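# Lower the cover fully onto the toaster

## Task

Place the cover onto the toaster so that it sits fully down, seated all the way.

## Robot and tools

Robot: two arms, left_arm and right_arm, each ending in a parallel gripper. The fingers extend along the gripper's own +z axis and close along its y axis. The reported end_effector_position is the point midway between the finger pads, roughly 1 cm short of the fingertips. A held part may occasionally get a brief tug from outside.

Scene frame: origin at table-top height, halfway between the two nominal arm bases. +x runs out over the table, +z up, and left_arm sits on the +y side (arm names do not match image left/right). Positions are in metres, orientation as end_effector_quat_wxyz. Printed positions can be a little off, especially far out. A BASES line, if present, gives calibrated base places.

execute_actions(actions, cameras): actions is a list of actions; each action is a table of up to 15 rows, one row per 1/30 s control step, and a short table repeats its last row to fill 15 steps. Every row is a single list of 14 numbers covering both arms, each in [-1, 1]: dx, dy, dz, rx, ry, rz, opening for left_arm, then the same seven for right_arm. The six pose numbers are an offset, along scene-frame axes, from that arm's Hand target as it was when the action began (not from the previous row); rotation is about the Hand target position, rx/ry/rz forming one rotation vector. Scale: 1.0 = 0.6 m or 180 degrees. A translation longer than 1.0 gets shortened. Since each new action starts from the current Hand target, repeating the same offset keeps moving further. Opening is absolute: +1 fully open (0.094 m), -1 closed. All-zero pose numbers re-command the current Hand target; always send the opening you actually want, because 0 is itself a half-open command. An empty actions list just returns state and images. Results include step readings of end_effector_position, with HELD marking steps where an arm's row was partly withheld.

move(target, speed, blend, opening_speed, blocking, cameras): straight-line path for each gripper. target is one 14-number row in the same layout and scale as above (offsets from each arm's Hand target), or a list of up to 15 such rows differing only in pose offsets, all counted from the same starting Hand targets. speed: m/s, 0.002 to 0.5, default 0.25 (turns up to twice that in rad/s); one value or one per target. blend: corner rounding in m for lists. opening_speed: rate on the -1..+1 scale per second, at least 0.2; otherwise the opening is sent at once. Paths last at least 0.5 s and are cut at 10 s. Paths do not avoid obstacles or the other arm; grippers lag and may overshoot speed, especially near full stretch. The result adds a move: line: done (at rest within 10 mm and 2 degrees), off_target, moving, held, or fault, plus limits (paced = pose clipped, held = steps withheld). done does not mean no contact. With blocking=false you get control after about 0.5 s; call wait or stop before sending more motion.

wait(seconds 0 to 10): let the scene run holding last commands. stop(): brake a running move. zoom_image(camera, region [x0,y0,x1,y1], max 504x504 px) magnifies a camera's latest image. Cameras: cam_head_left, cam_head_right, cam_high, cam_low (896x504), cam_left_wrist, cam_right_wrist (616x616). finished_scene(scene: 1) ends the episode and reports success; the cover must stay fully seated without the robot holding it.

Control details: each step the commanded pose is clipped to within 100 mm and 20 degrees of the measured gripper pose; Hand target in results is the last command after clipping and may fall short of what you asked, so plan further offsets from it. A gripper may rest about 1 cm off its target in free air from friction and weight; that is not contact. An arm blocked by an object keeps pushing until commanded back past its gripper. Near the first joint's axis, a small motion can swing the whole arm. A "pose unreachable" line means the clearance check withheld that arm's command; it does not protect grippers or wrist cameras from hitting each other.

Grip readings: grip_measured uses the opening scale; empty it reads slightly wide. On a hard part under full force it reads up to ~0.064 narrower than the part. Commanding about 0.11 below the first-touch reading gives full force (~50-62 N per pad). Release by commanding well above grip_measured. grip_effort_nm is motor effort (negative = closing), not pad force, with offset and friction. Joint torques have offsets and noise; values 3 and 4 wrap at ±28 N m.

Motor heat: holding loads, stretched arms or pushing against unreachable poses heats motors. MOTOR HOT appears near 85 °C; at 100 °C that arm goes limp for 30-60 s or more (OVER-TEMPERATURE FAULT).

Avoid: dropping the cover or letting anything leave the table, fast impacts, pressing hard on the toaster, and arm-to-arm collisions, which can fail the task. Lower the cover gently, release it seated, and move smoothly.

Each tool is called after "Request:" as name(argument=value, ...) on one line, values as JSON.

## Session

Request:
execute_actions(actions=[])

Scene clock: 0.00 s.
left_arm: end_effector_position=(+0.6859, +0.2742, +0.1082) grip_measured=+1.000 grip_effort_nm=n/a end_effector_quat_wxyz=(+0.188, -0.316, +0.888, +0.275) | right_arm: end_effector_position=(+0.9121, -0.3845, +0.2661) grip_measured=+1.000 grip_effort_nm=n/a end_effector_quat_wxyz=(+0.405, +0.051, +0.893, -0.187)
Joint positions: left_arm=[-0.131 2.278 2.089 -1.275 -0.672 -0.774 0.094] | right_arm=[-0.156 2.417 2.555 -0.817 0.293 -0.146 0.094]
Joint velocities: left_arm=[-0.005 -0.015 0.007 0.002 0.022 -0.066 0] | right_arm=[-0.005 -0.005 0.007 -0.012 -0.095 -0.007 0]
Joint torques (N m): no reading
Heat: left arm: hottest shoulder 29 °C; right arm: hottest shoulder 33 °C.
Hand target: left_arm +0.6933, +0.2733, +0.1226; +0.202, -0.321, +0.886, +0.268 | right_arm +0.9154, -0.3848, +0.2776; +0.416, +0.053, +0.888, -0.187
Tool commands: left_gripper/opening=+1.0 right_gripper/opening=+1.0

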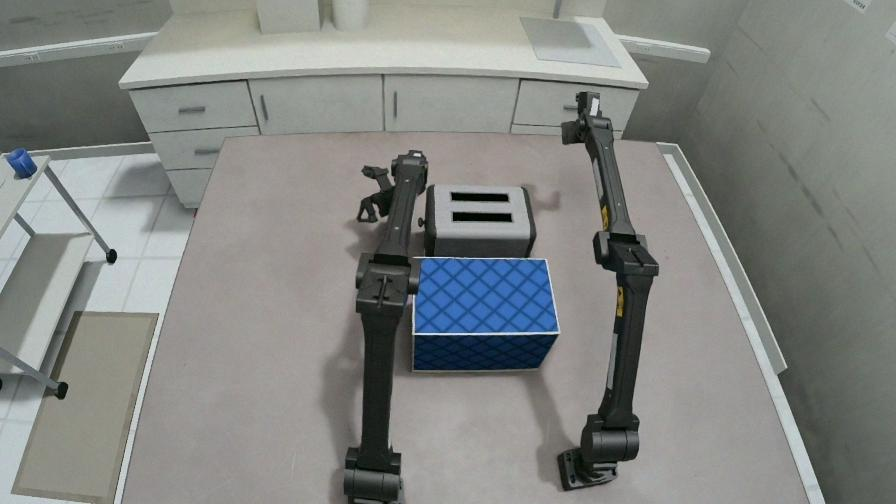

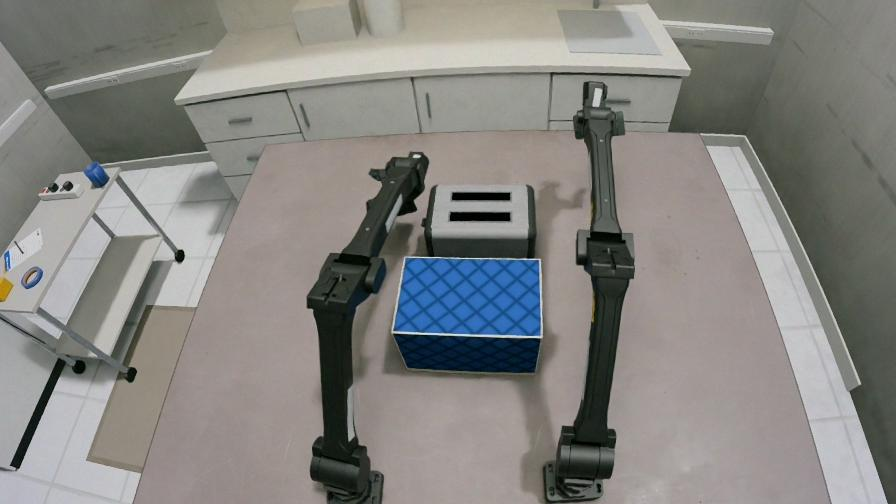

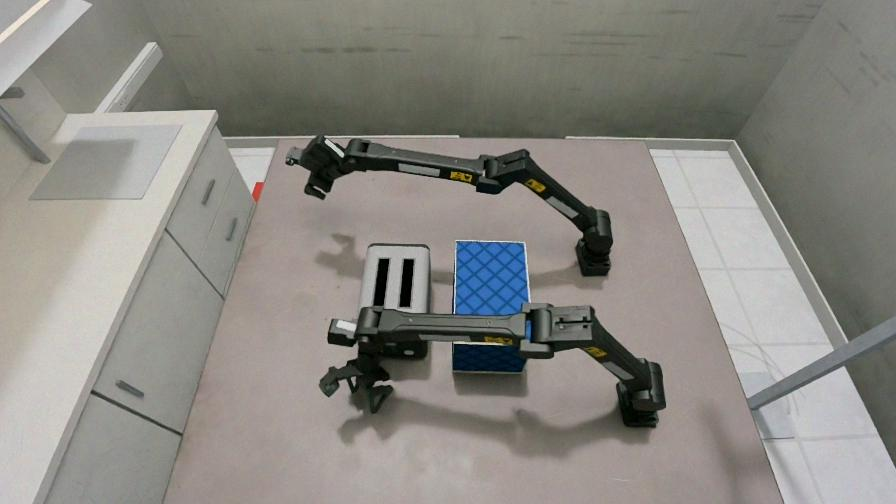

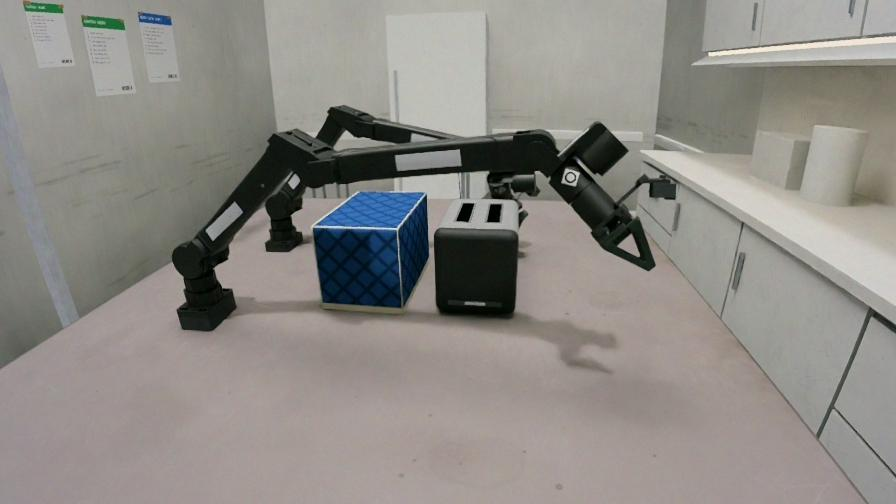

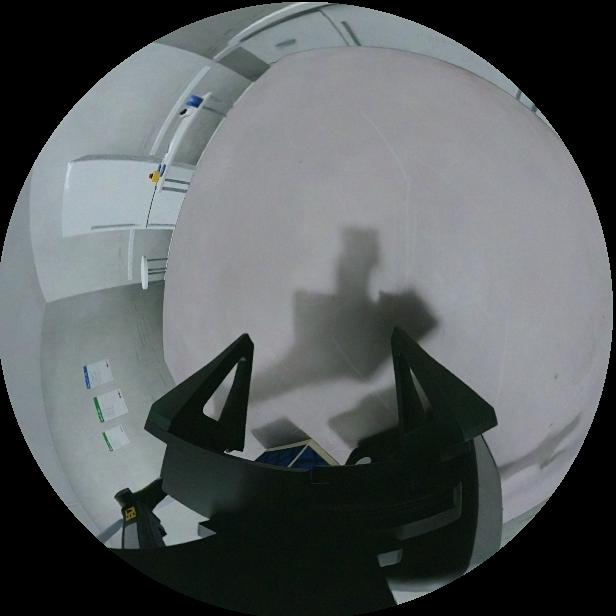

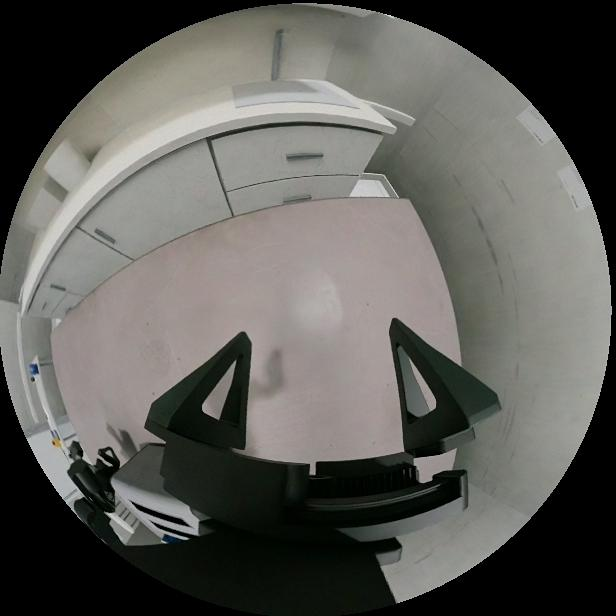

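Request:
zoom_image(camera="cam_low", region=[280, 160, 580, 340])

Request:
zoom_image(camera="cam_head_right", region=[350, 150, 600, 400])

Request:
zoom_image(camera="cam_high", region=[300, 220, 600, 420])

Scaled by 1.680.

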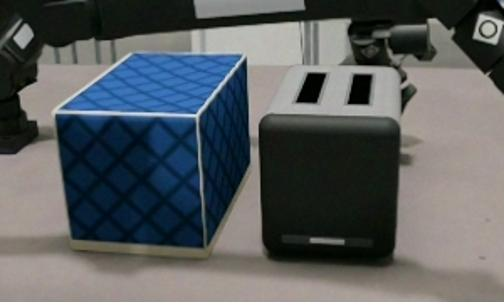

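Scaled by 2.016.

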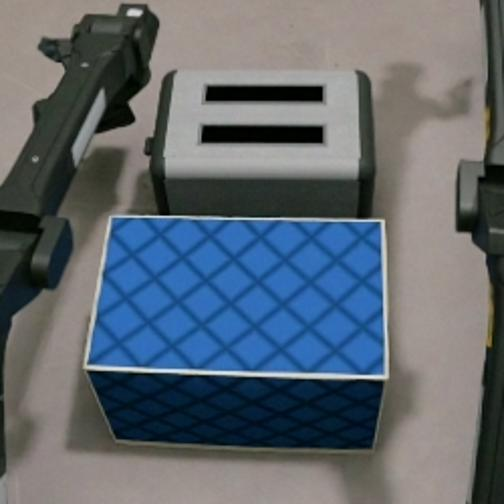

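Scaled by 1.680.

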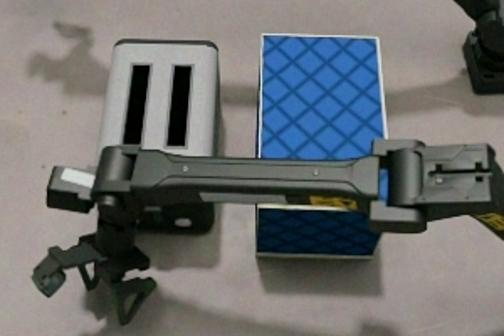

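Request:
move(target=[-0.54,0.245,0.38,-0.379,0.041,0.278,1,-0.908,-0.06,0.12,0.444,0.234,-0.401,1])

Scene clock: 48.23 s.
left_arm: end_effector_position=(+0.3784, +0.4142, +0.3451) grip_measured=+1.000 grip_effort_nm=0.002 end_effector_quat_wxyz=(+0.058, +0.705, -0.672, +0.222) | right_arm: end_effector_position=(+0.3805, -0.4247, +0.3535) grip_measured=+1.000 grip_effort_nm=-0.007 end_effector_quat_wxyz=(-0.033, +0.705, +0.680, +0.198)
Joint positions: left_arm=[0.525 1.483 1.603 -1.679 0.462 -1.091 0.094] | right_arm=[-0.689 1.43 1.527 -1.673 -0.404 0.954 0.094]
Joint velocities: left_arm=[0.005 -0.015 -0.002 -0.007 -0.022 0.007 0] | right_arm=[-0.005 0.005 0.002 -0.012 0.022 0.022 0]
Joint torques (N m): left_arm=[0.5 -15.09 7.56 -0.4 0.37 -0.01] | right_arm=[-1.85 -10.29 8.01 -0.05 -0.34 0.29]
Heat: left arm: hottest shoulder 37 °C; right arm: hottest shoulder 37 °C.
Hand target: left_arm +0.3720, +0.4171, +0.3550; +0.183, +0.684, -0.682, +0.184 | right_arm +0.3732, -0.4240, +0.3567; -0.179, +0.685, +0.684, +0.174
Off the commanded pose: left_arm 0.012 m, 15 deg | right_arm 0.011 m, 17 deg.
joint sent to its limit (left arm) — joint 4 (wrist pitch), lower limit. The joint targets are off in position and orientation.
joint sent to its limit (right arm) — joint 4 (wrist pitch), lower limit. The joint targets are off in position and orientation.
move: off_target (left_arm, right_arm)

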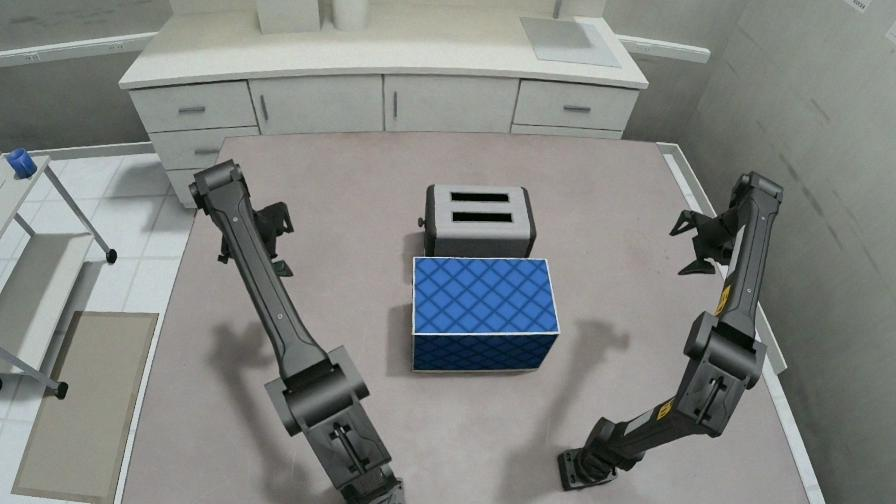

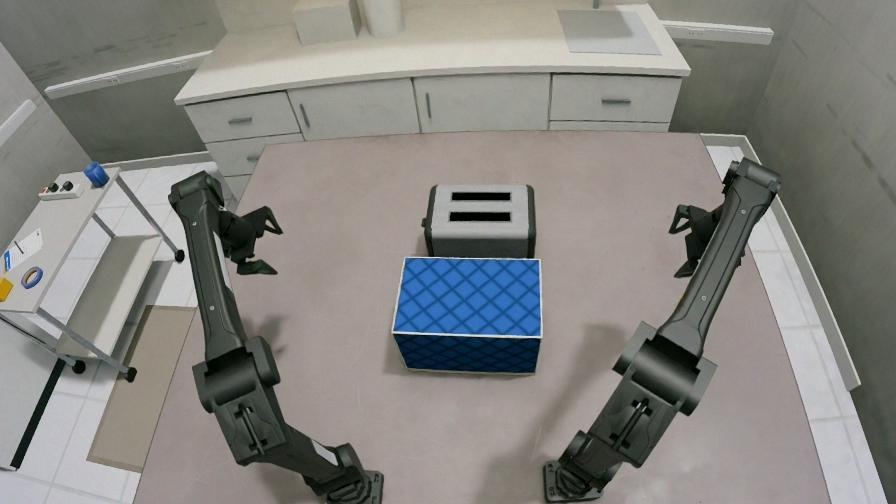

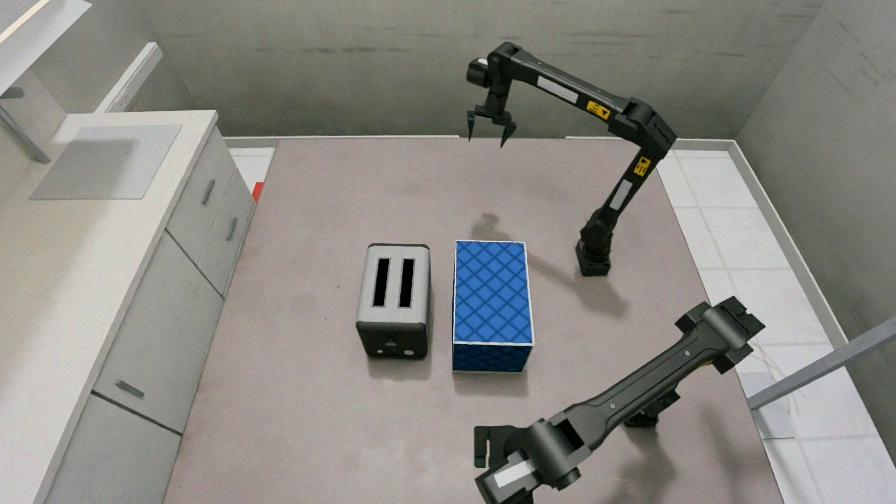

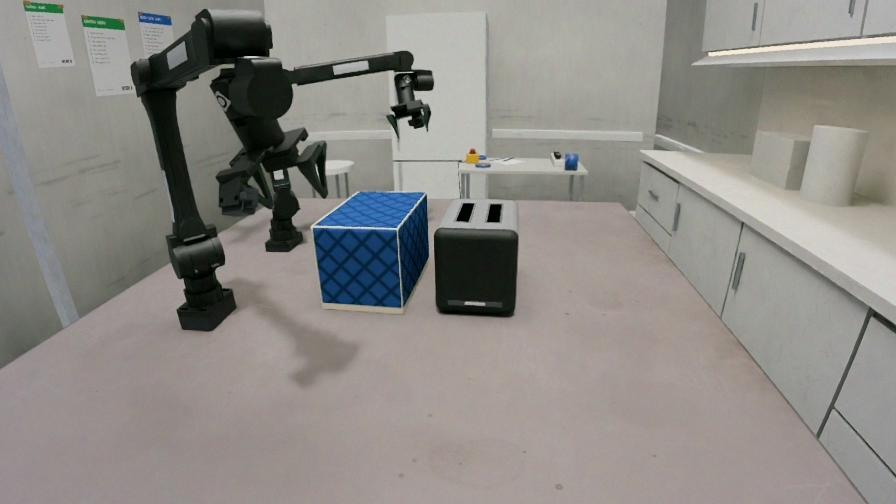

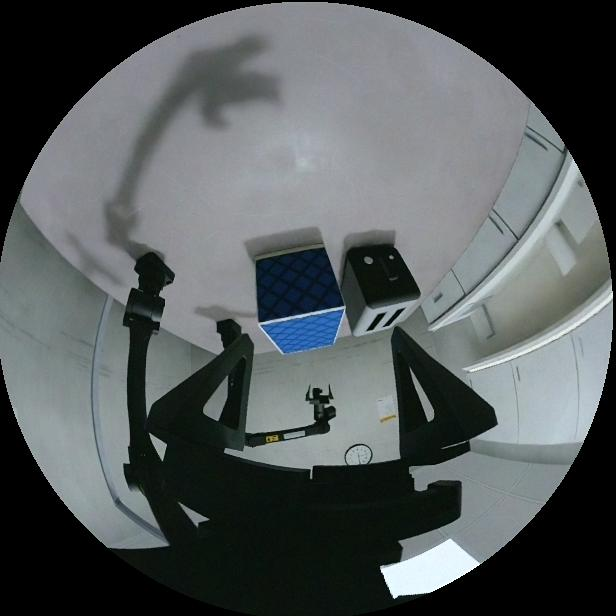

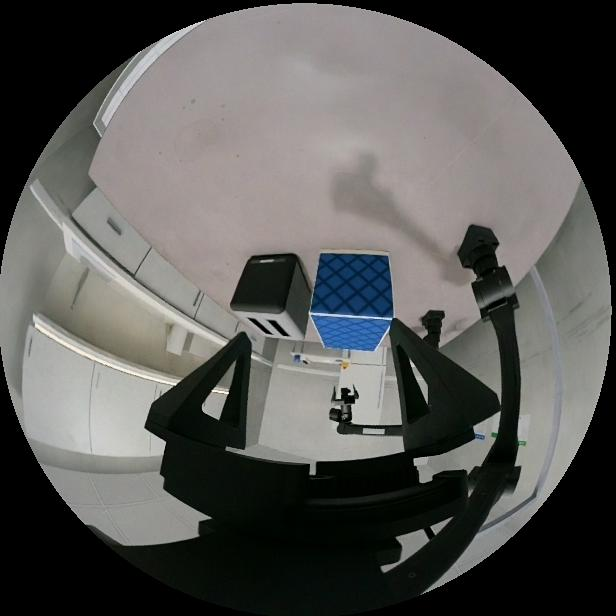

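Request:
move(target=[0,-0.16,-0.4,0,0,0,1,0,0.18,-0.4,0,0,0,1])

Scene clock: 56.47 s.
left_arm: end_effector_position=(+0.3621, +0.3284, +0.1150) grip_measured=+1.000 grip_effort_nm=-0.002 end_effector_quat_wxyz=(+0.186, +0.688, -0.678, +0.180) | right_arm: end_effector_position=(+0.3708, -0.3179, +0.1257) grip_measured=+1.000 grip_effort_nm=-0.007 end_effector_quat_wxyz=(-0.168, +0.682, +0.688, +0.180)
Joint positions: left_arm=[0.366 1.625 1.128 -1.283 0.483 -1.162 0.094] | right_arm=[-0.487 1.559 1.026 -1.255 -0.451 1.061 0.094]
Joint velocities: left_arm=[0.005 -0.005 -0.017 0.007 -0.007 -0.037 0] | right_arm=[0.005 -0.024 0.027 -0.022 -0.022 0.066 0]
Joint torques (N m): left_arm=[-1.38 -13.04 6.61 -0.05 0.37 -0.06] | right_arm=[0.03 -7.77 6.86 -0.09 -0.38 0.32]
Heat: left arm: hottest shoulder 36 °C; right arm: hottest shoulder 37 °C.
Hand target: left_arm +0.3691, +0.3247, +0.1142; +0.183, +0.686, -0.680, +0.182 | right_arm +0.3712, -0.3127, +0.1172; -0.180, +0.684, +0.684, +0.177
Off the commanded pose: left_arm 0.012 m, 1 deg | right_arm 0.010 m, 2 deg.
move: off_target (left_arm)

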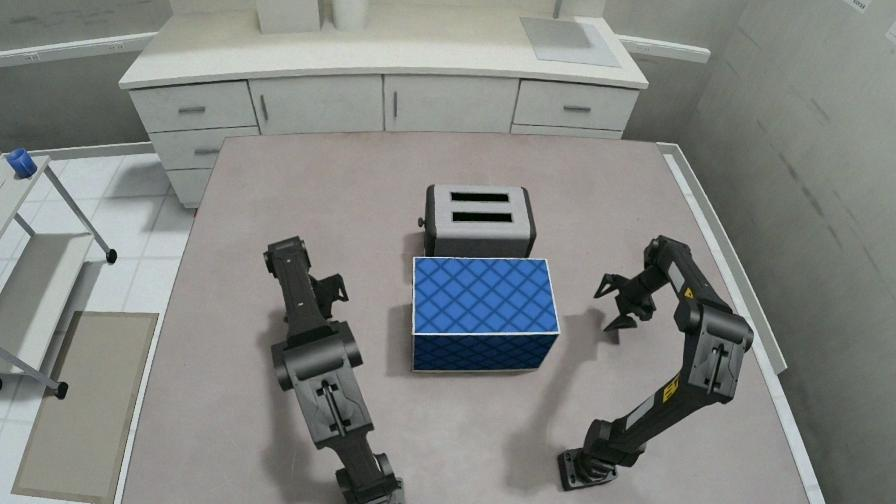

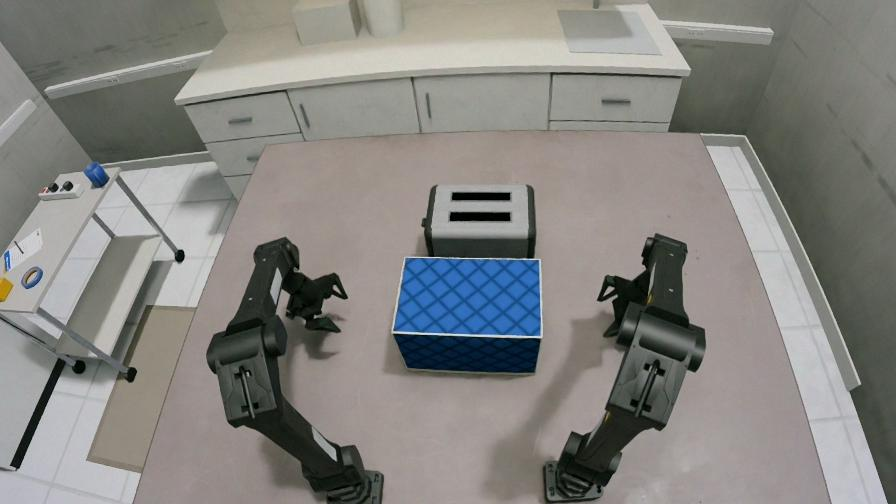

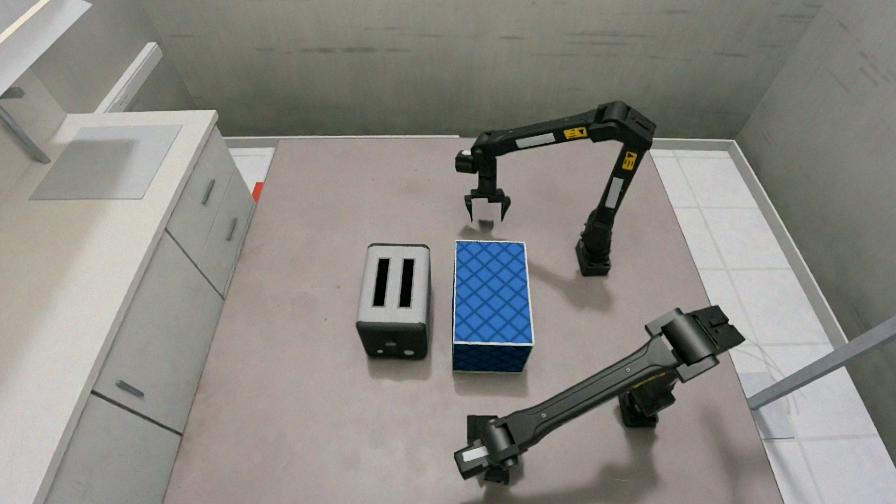

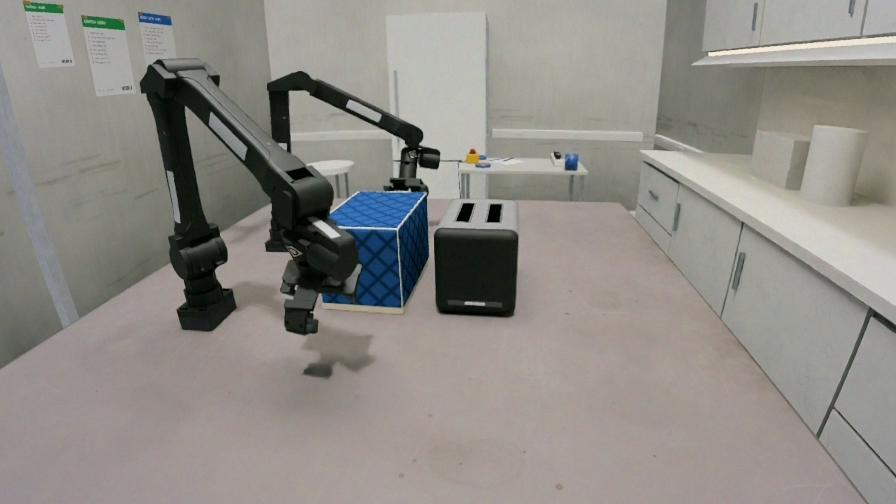

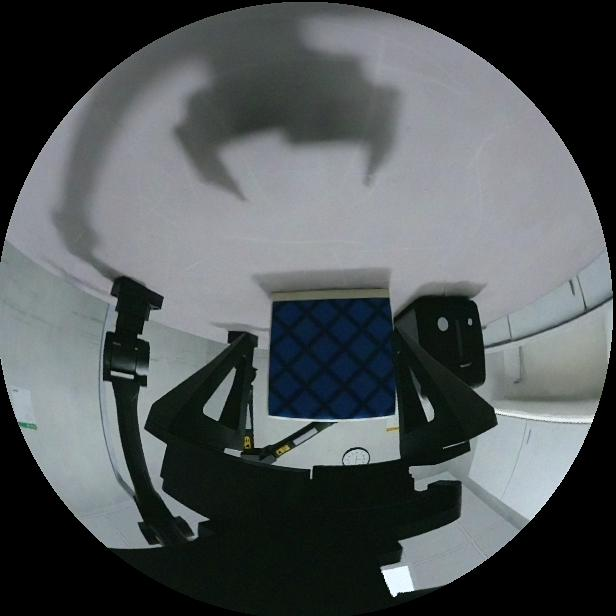

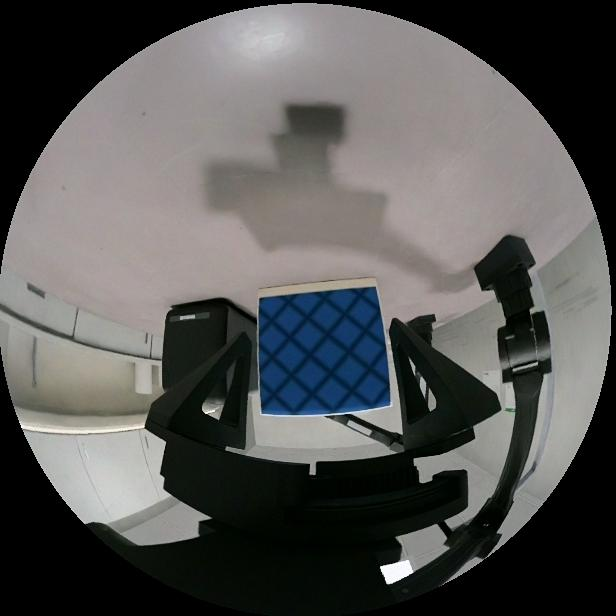

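Request:
move(target=[0.01,-0.19,0,0,0,0,1,0,0.18,0,0,0,0,1], cameras=["cam_head_left","cam_head_right","cam_high"])

Scene clock: 62.13 s.
left_arm: end_effector_position=(+0.3697, +0.2150, +0.1045) grip_measured=+1.000 grip_effort_nm=0.002 end_effector_quat_wxyz=(+0.197, +0.688, -0.677, +0.174) | right_arm: end_effector_position=(+0.3741, -0.2075, +0.1161) grip_measured=+1.000 grip_effort_nm=-0.007 end_effector_quat_wxyz=(-0.186, +0.683, +0.683, +0.180)
Joint positions: left_arm=[0.1 1.582 1.044 -1.126 0.525 -1.457 0.094] | right_arm=[-0.217 1.492 0.916 -1.107 -0.512 1.36 0.094]
Joint velocities: left_arm=[-0.005 -0.015 -0.022 0.022 -0.037 -0.007 0] | right_arm=[0.005 -0.015 -0.012 -0.002 -0.007 0.051 0]
Joint torques (N m): left_arm=[-0.91 -15.27 6.17 0.21 0.12 -0.06] | right_arm=[-0.03 -9.58 6.26 0.16 -0.13 0.32]
Heat: left arm: hottest shoulder 35 °C; right arm: hottest shoulder 37 °C.
Hand target: left_arm +0.3728, +0.2114, +0.1125; +0.185, +0.685, -0.681, +0.181 | right_arm +0.3715, -0.2033, +0.1192; -0.181, +0.684, +0.684, +0.180
Off the commanded pose: left_arm 0.012 m, 2 deg | right_arm 0.004 m, 1 deg.
move: off_target (left_arm)
Images, in order (width x height): cam_head_left 896x504, cam_head_right 896x504, cam_high 896x504.

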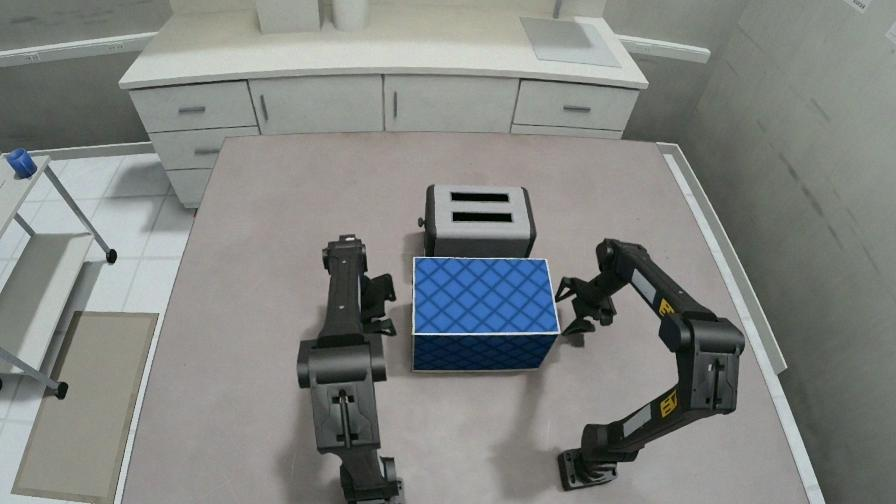

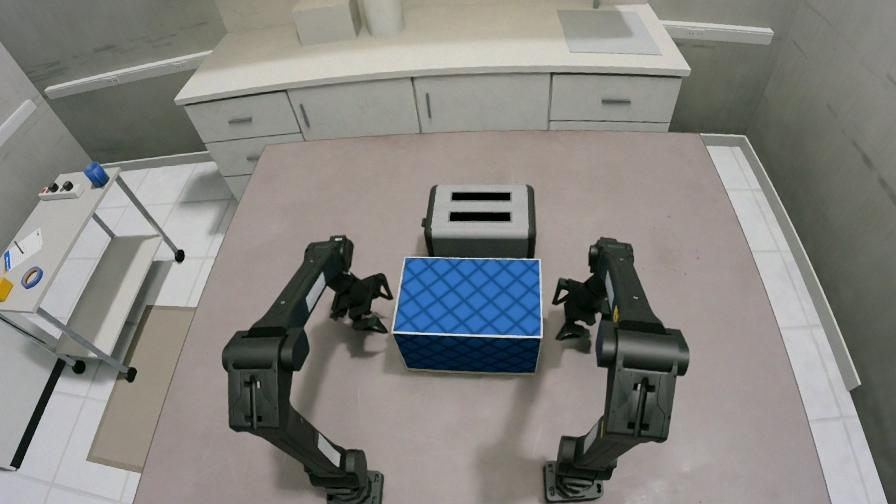

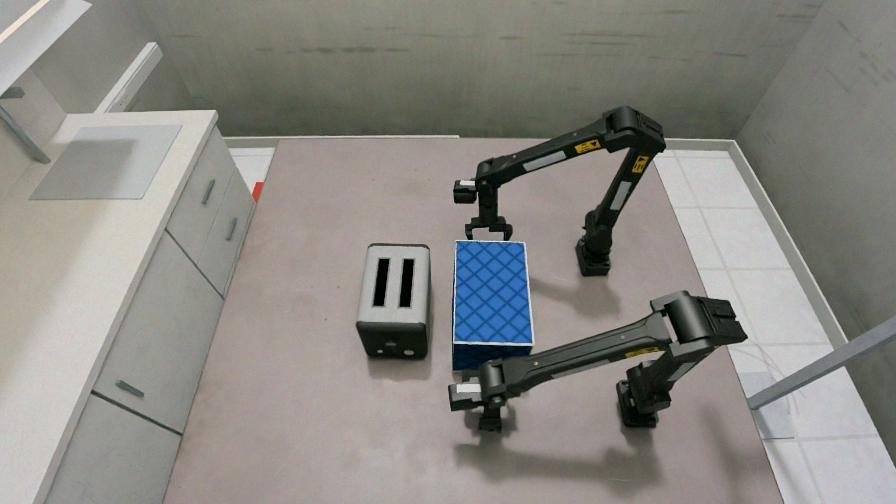

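Request:
move(target=[0,-0.07,0,0,0,0,1,0,0.07,0,0,0,0,1], speed=0.04, cameras=["cam_head_right","cam_high","cam_left_wrist"])

Request:
move(target=[0,-0.05,0,0,0,0,1,0,0.05,0,0,0,0,1], speed=0.04, cameras=["cam_head_right","cam_right_wrist","cam_left_wrist"])

Scene clock: 69.93 s.
left_arm: end_effector_position=(+0.3685, +0.1756, +0.1017) grip_measured=+1.000 grip_effort_nm=0.012 end_effector_quat_wxyz=(+0.197, +0.690, -0.676, +0.170) | right_arm: end_effector_position=(+0.3744, -0.1662, +0.1153) grip_measured=+1.000 grip_effort_nm=-0.007 end_effector_quat_wxyz=(-0.185, +0.684, +0.683, +0.177)
Joint positions: left_arm=[0.003 1.57 1.024 -1.067 0.525 -1.572 0.094] | right_arm=[-0.104 1.469 0.891 -1.043 -0.516 1.492 0.094]
Joint velocities: left_arm=[-0.005 -0.015 0.012 0.007 -0.081 -0.007 0] | right_arm=[-0.005 -0.005 0.007 0.007 -0.007 0.037 0]
Joint torques (N m): left_arm=[-1.55 -15.38 6.22 0.32 0.24 -0.05] | right_arm=[0.03 -9.47 6.31 0.21 -0.4 0.29]
Heat: left arm: hottest shoulder 34 °C; right arm: hottest shoulder 36 °C.
Hand target: left_arm +0.3720, +0.1697, +0.1119; +0.186, +0.685, -0.681, +0.180 | right_arm +0.3714, -0.1608, +0.1197; -0.182, +0.683, +0.683, +0.182
Off the commanded pose: left_arm 0.013 m, 2 deg | right_arm 0.007 m, 1 deg.
move: off_target (left_arm)
Images, in order (width x height): cam_head_right 896x504, cam_high 896x504, cam_left_wrist 616x616.

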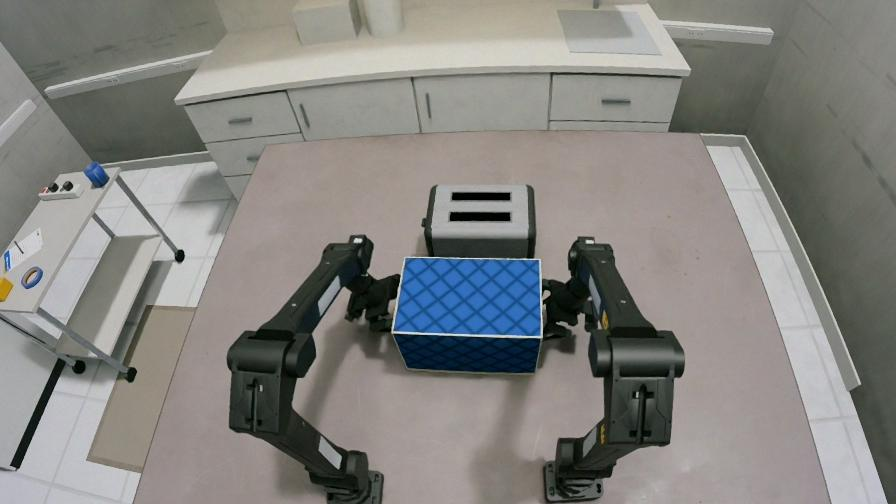

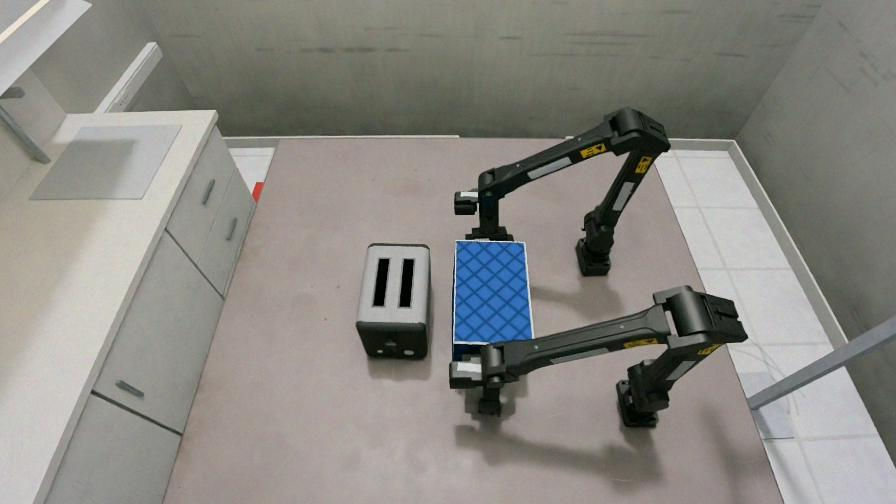

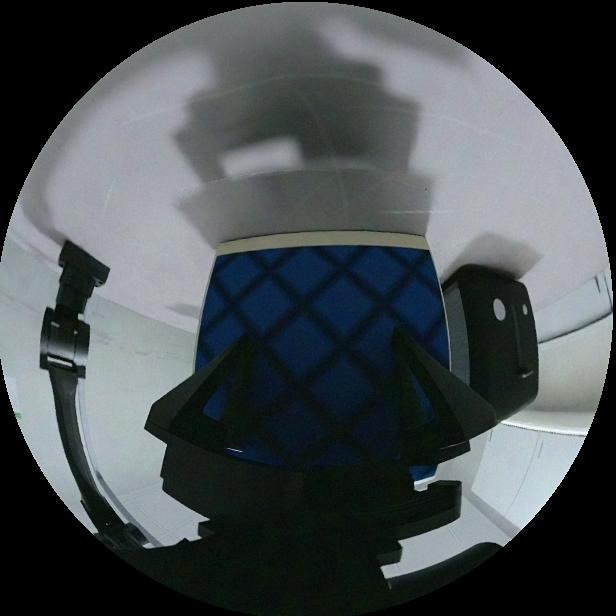

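Scene clock: 71.37 s.
left_arm: end_effector_position=(+0.3687, +0.1493, +0.1009) grip_measured=+1.000 grip_effort_nm=-0.007 end_effector_quat_wxyz=(+0.196, +0.692, -0.674, +0.169) | right_arm: end_effector_position=(+0.3745, -0.1381, +0.1147) grip_measured=+1.000 grip_effort_nm=-0.002 end_effector_quat_wxyz=(-0.185, +0.686, +0.681, +0.177)
Joint positions: left_arm=[-0.062 1.565 1.016 -1.024 0.524 -1.654 0.094] | right_arm=[-0.027 1.46 0.878 -0.995 -0.518 1.585 0.094]
Joint velocities: left_arm=[-0.015 0.005 -0.017 0.002 0.051 0.037 0] | right_arm=[0.005 0.005 0.012 0.012 -0.007 0.007 0]
Joint torques (N m): left_arm=[-1.67 -15.5 6.43 0.39 0.2 -0.06] | right_arm=[0.44 -9.58 6.49 0.29 -0.47 0.32]
Heat: left arm: hottest shoulder 34 °C; right arm: hottest shoulder 36 °C.
Hand target: left_arm +0.3716, +0.1400, +0.1115; +0.186, +0.685, -0.681, +0.180 | right_arm +0.3714, -0.1303, +0.1202; -0.183, +0.683, +0.683, +0.183
Off the commanded pose: left_arm 0.015 m, 2 deg | right_arm 0.009 m, 1 deg.
move: off_target (left_arm)
Images, in order (width x height): cam_head_right 896x504, cam_left_wrist 616x616, cam_right_wrist 616x616.

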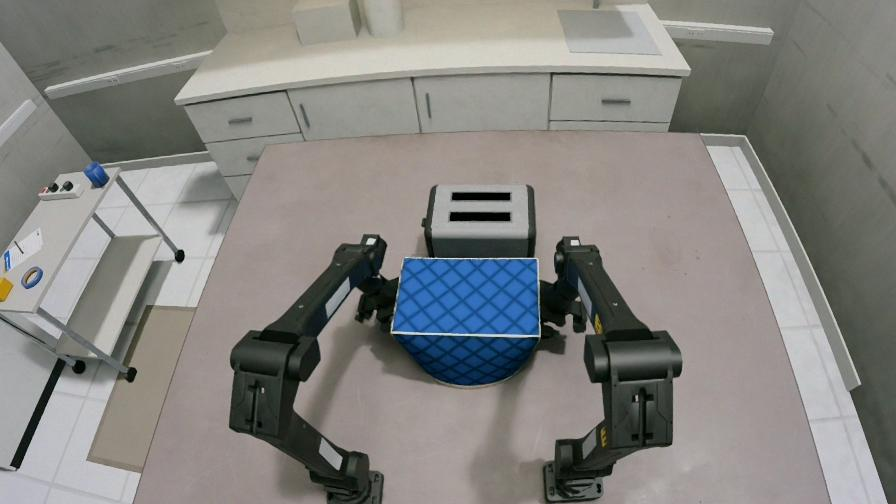

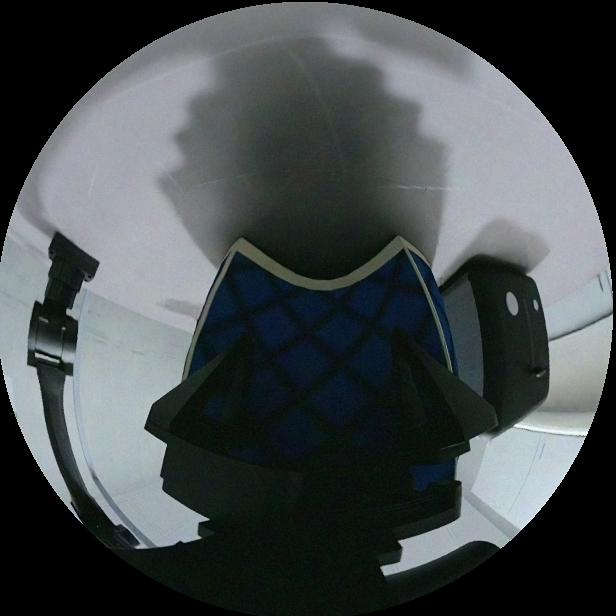

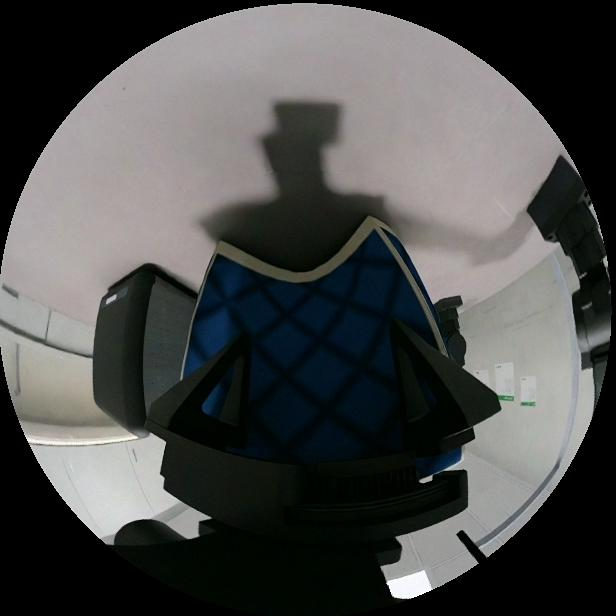

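Request:
move(target=[[0,0.1,0,0,0,0,1,0,-0.1,0,0,0,0,1],[0,0.1,0.13,0,0,0,1,0,-0.1,0.105,0,0,0,1]], speed=0.1)

Request:
zoom_image(camera="cam_low", region=[280, 160, 480, 340])

Scene clock: 82.93 s.
left_arm: end_effector_position=(+0.3589, +0.1930, +0.1682) grip_measured=+1.000 grip_effort_nm=0.002 end_effector_quat_wxyz=(+0.205, +0.689, -0.676, +0.163) | right_arm: end_effector_position=(+0.3542, -0.1844, +0.1611) grip_measured=+1.000 grip_effort_nm=-0.007 end_effector_quat_wxyz=(-0.207, +0.689, +0.675, +0.162)
Joint positions: left_arm=[0.047 1.486 1.119 -1.296 0.523 -1.514 0.094] | right_arm=[-0.162 1.396 0.946 -1.258 -0.516 1.431 0.094]
Joint velocities: left_arm=[-0.005 -0.005 0.007 -0.007 0.007 -0.037 0] | right_arm=[-0.005 -0.015 0.007 0.007 0.007 0.022 0]
Joint torques (N m): left_arm=[0.91 -14.33 9.58 -0.61 0.19 0.13] | right_arm=[-1.73 -8.53 12.21 -0.4 -0.09 -0.04]
Heat: left arm: hottest shoulder 34 °C; right arm: hottest shoulder 36 °C.
Hand target: left_arm +0.3723, +0.1984, +0.1899; +0.185, +0.685, -0.681, +0.181 | right_arm +0.3723, -0.1911, +0.1826; -0.182, +0.683, +0.684, +0.181
Off the commanded pose: left_arm 0.026 m, 3 deg | right_arm 0.029 m, 4 deg.
move: off_target (left_arm, right_arm)

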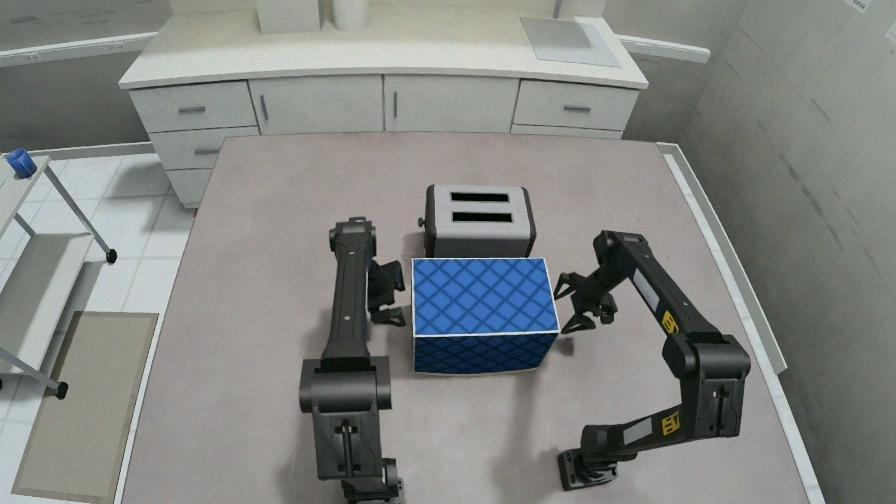

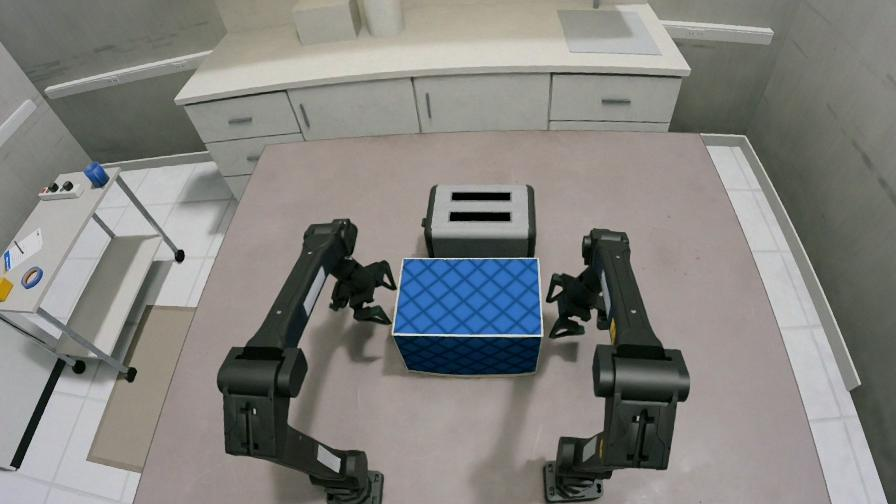

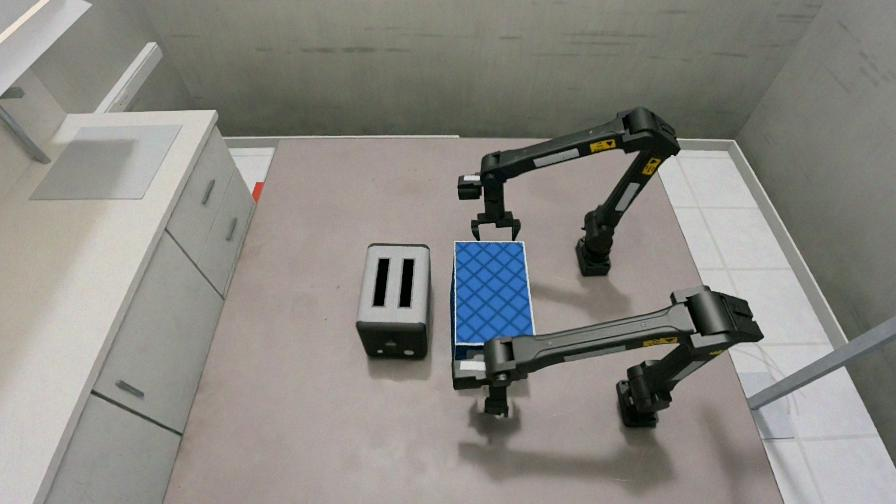

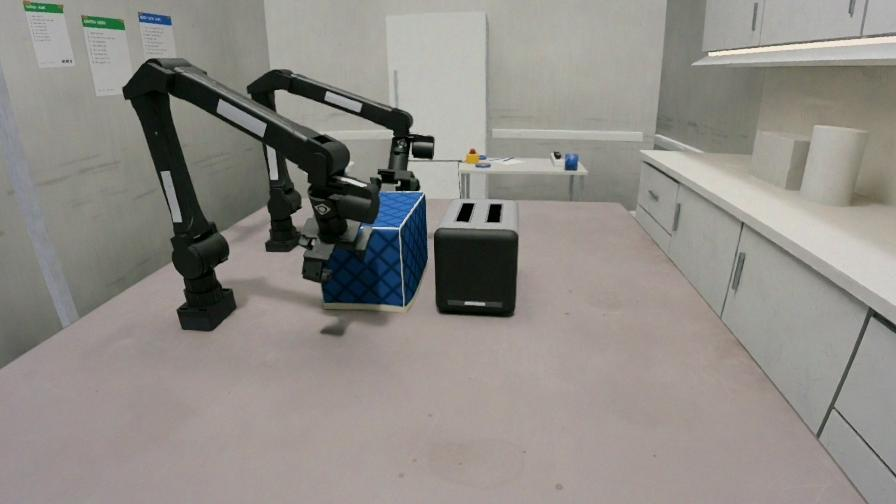

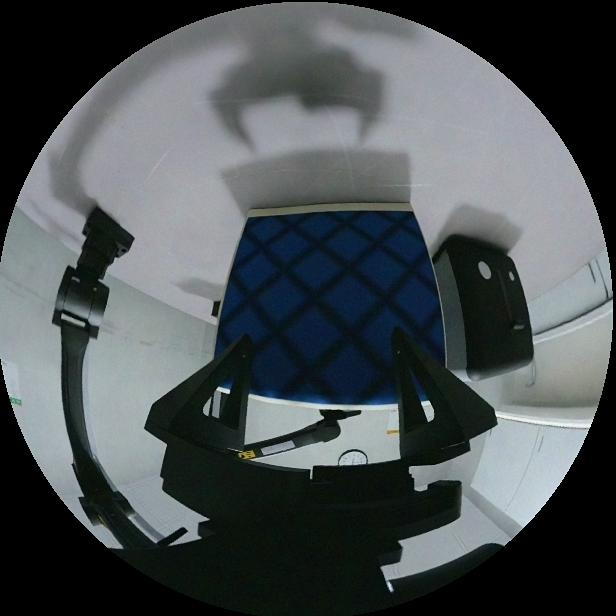

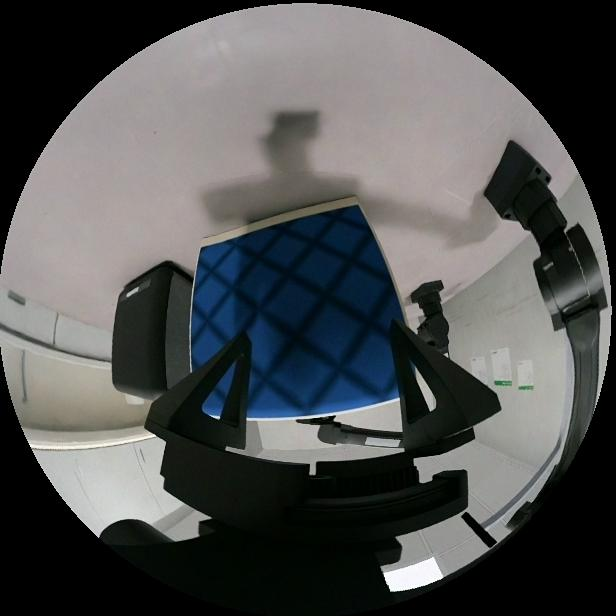

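Scaled by 2.520.

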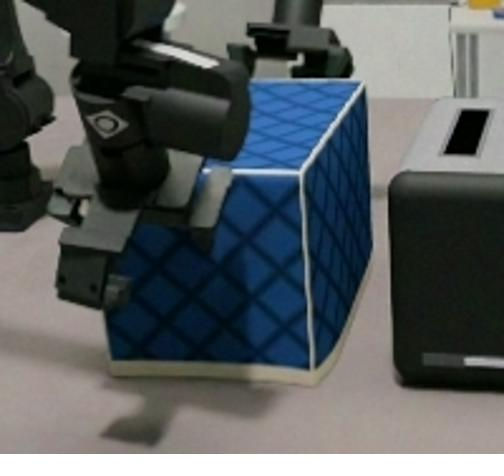

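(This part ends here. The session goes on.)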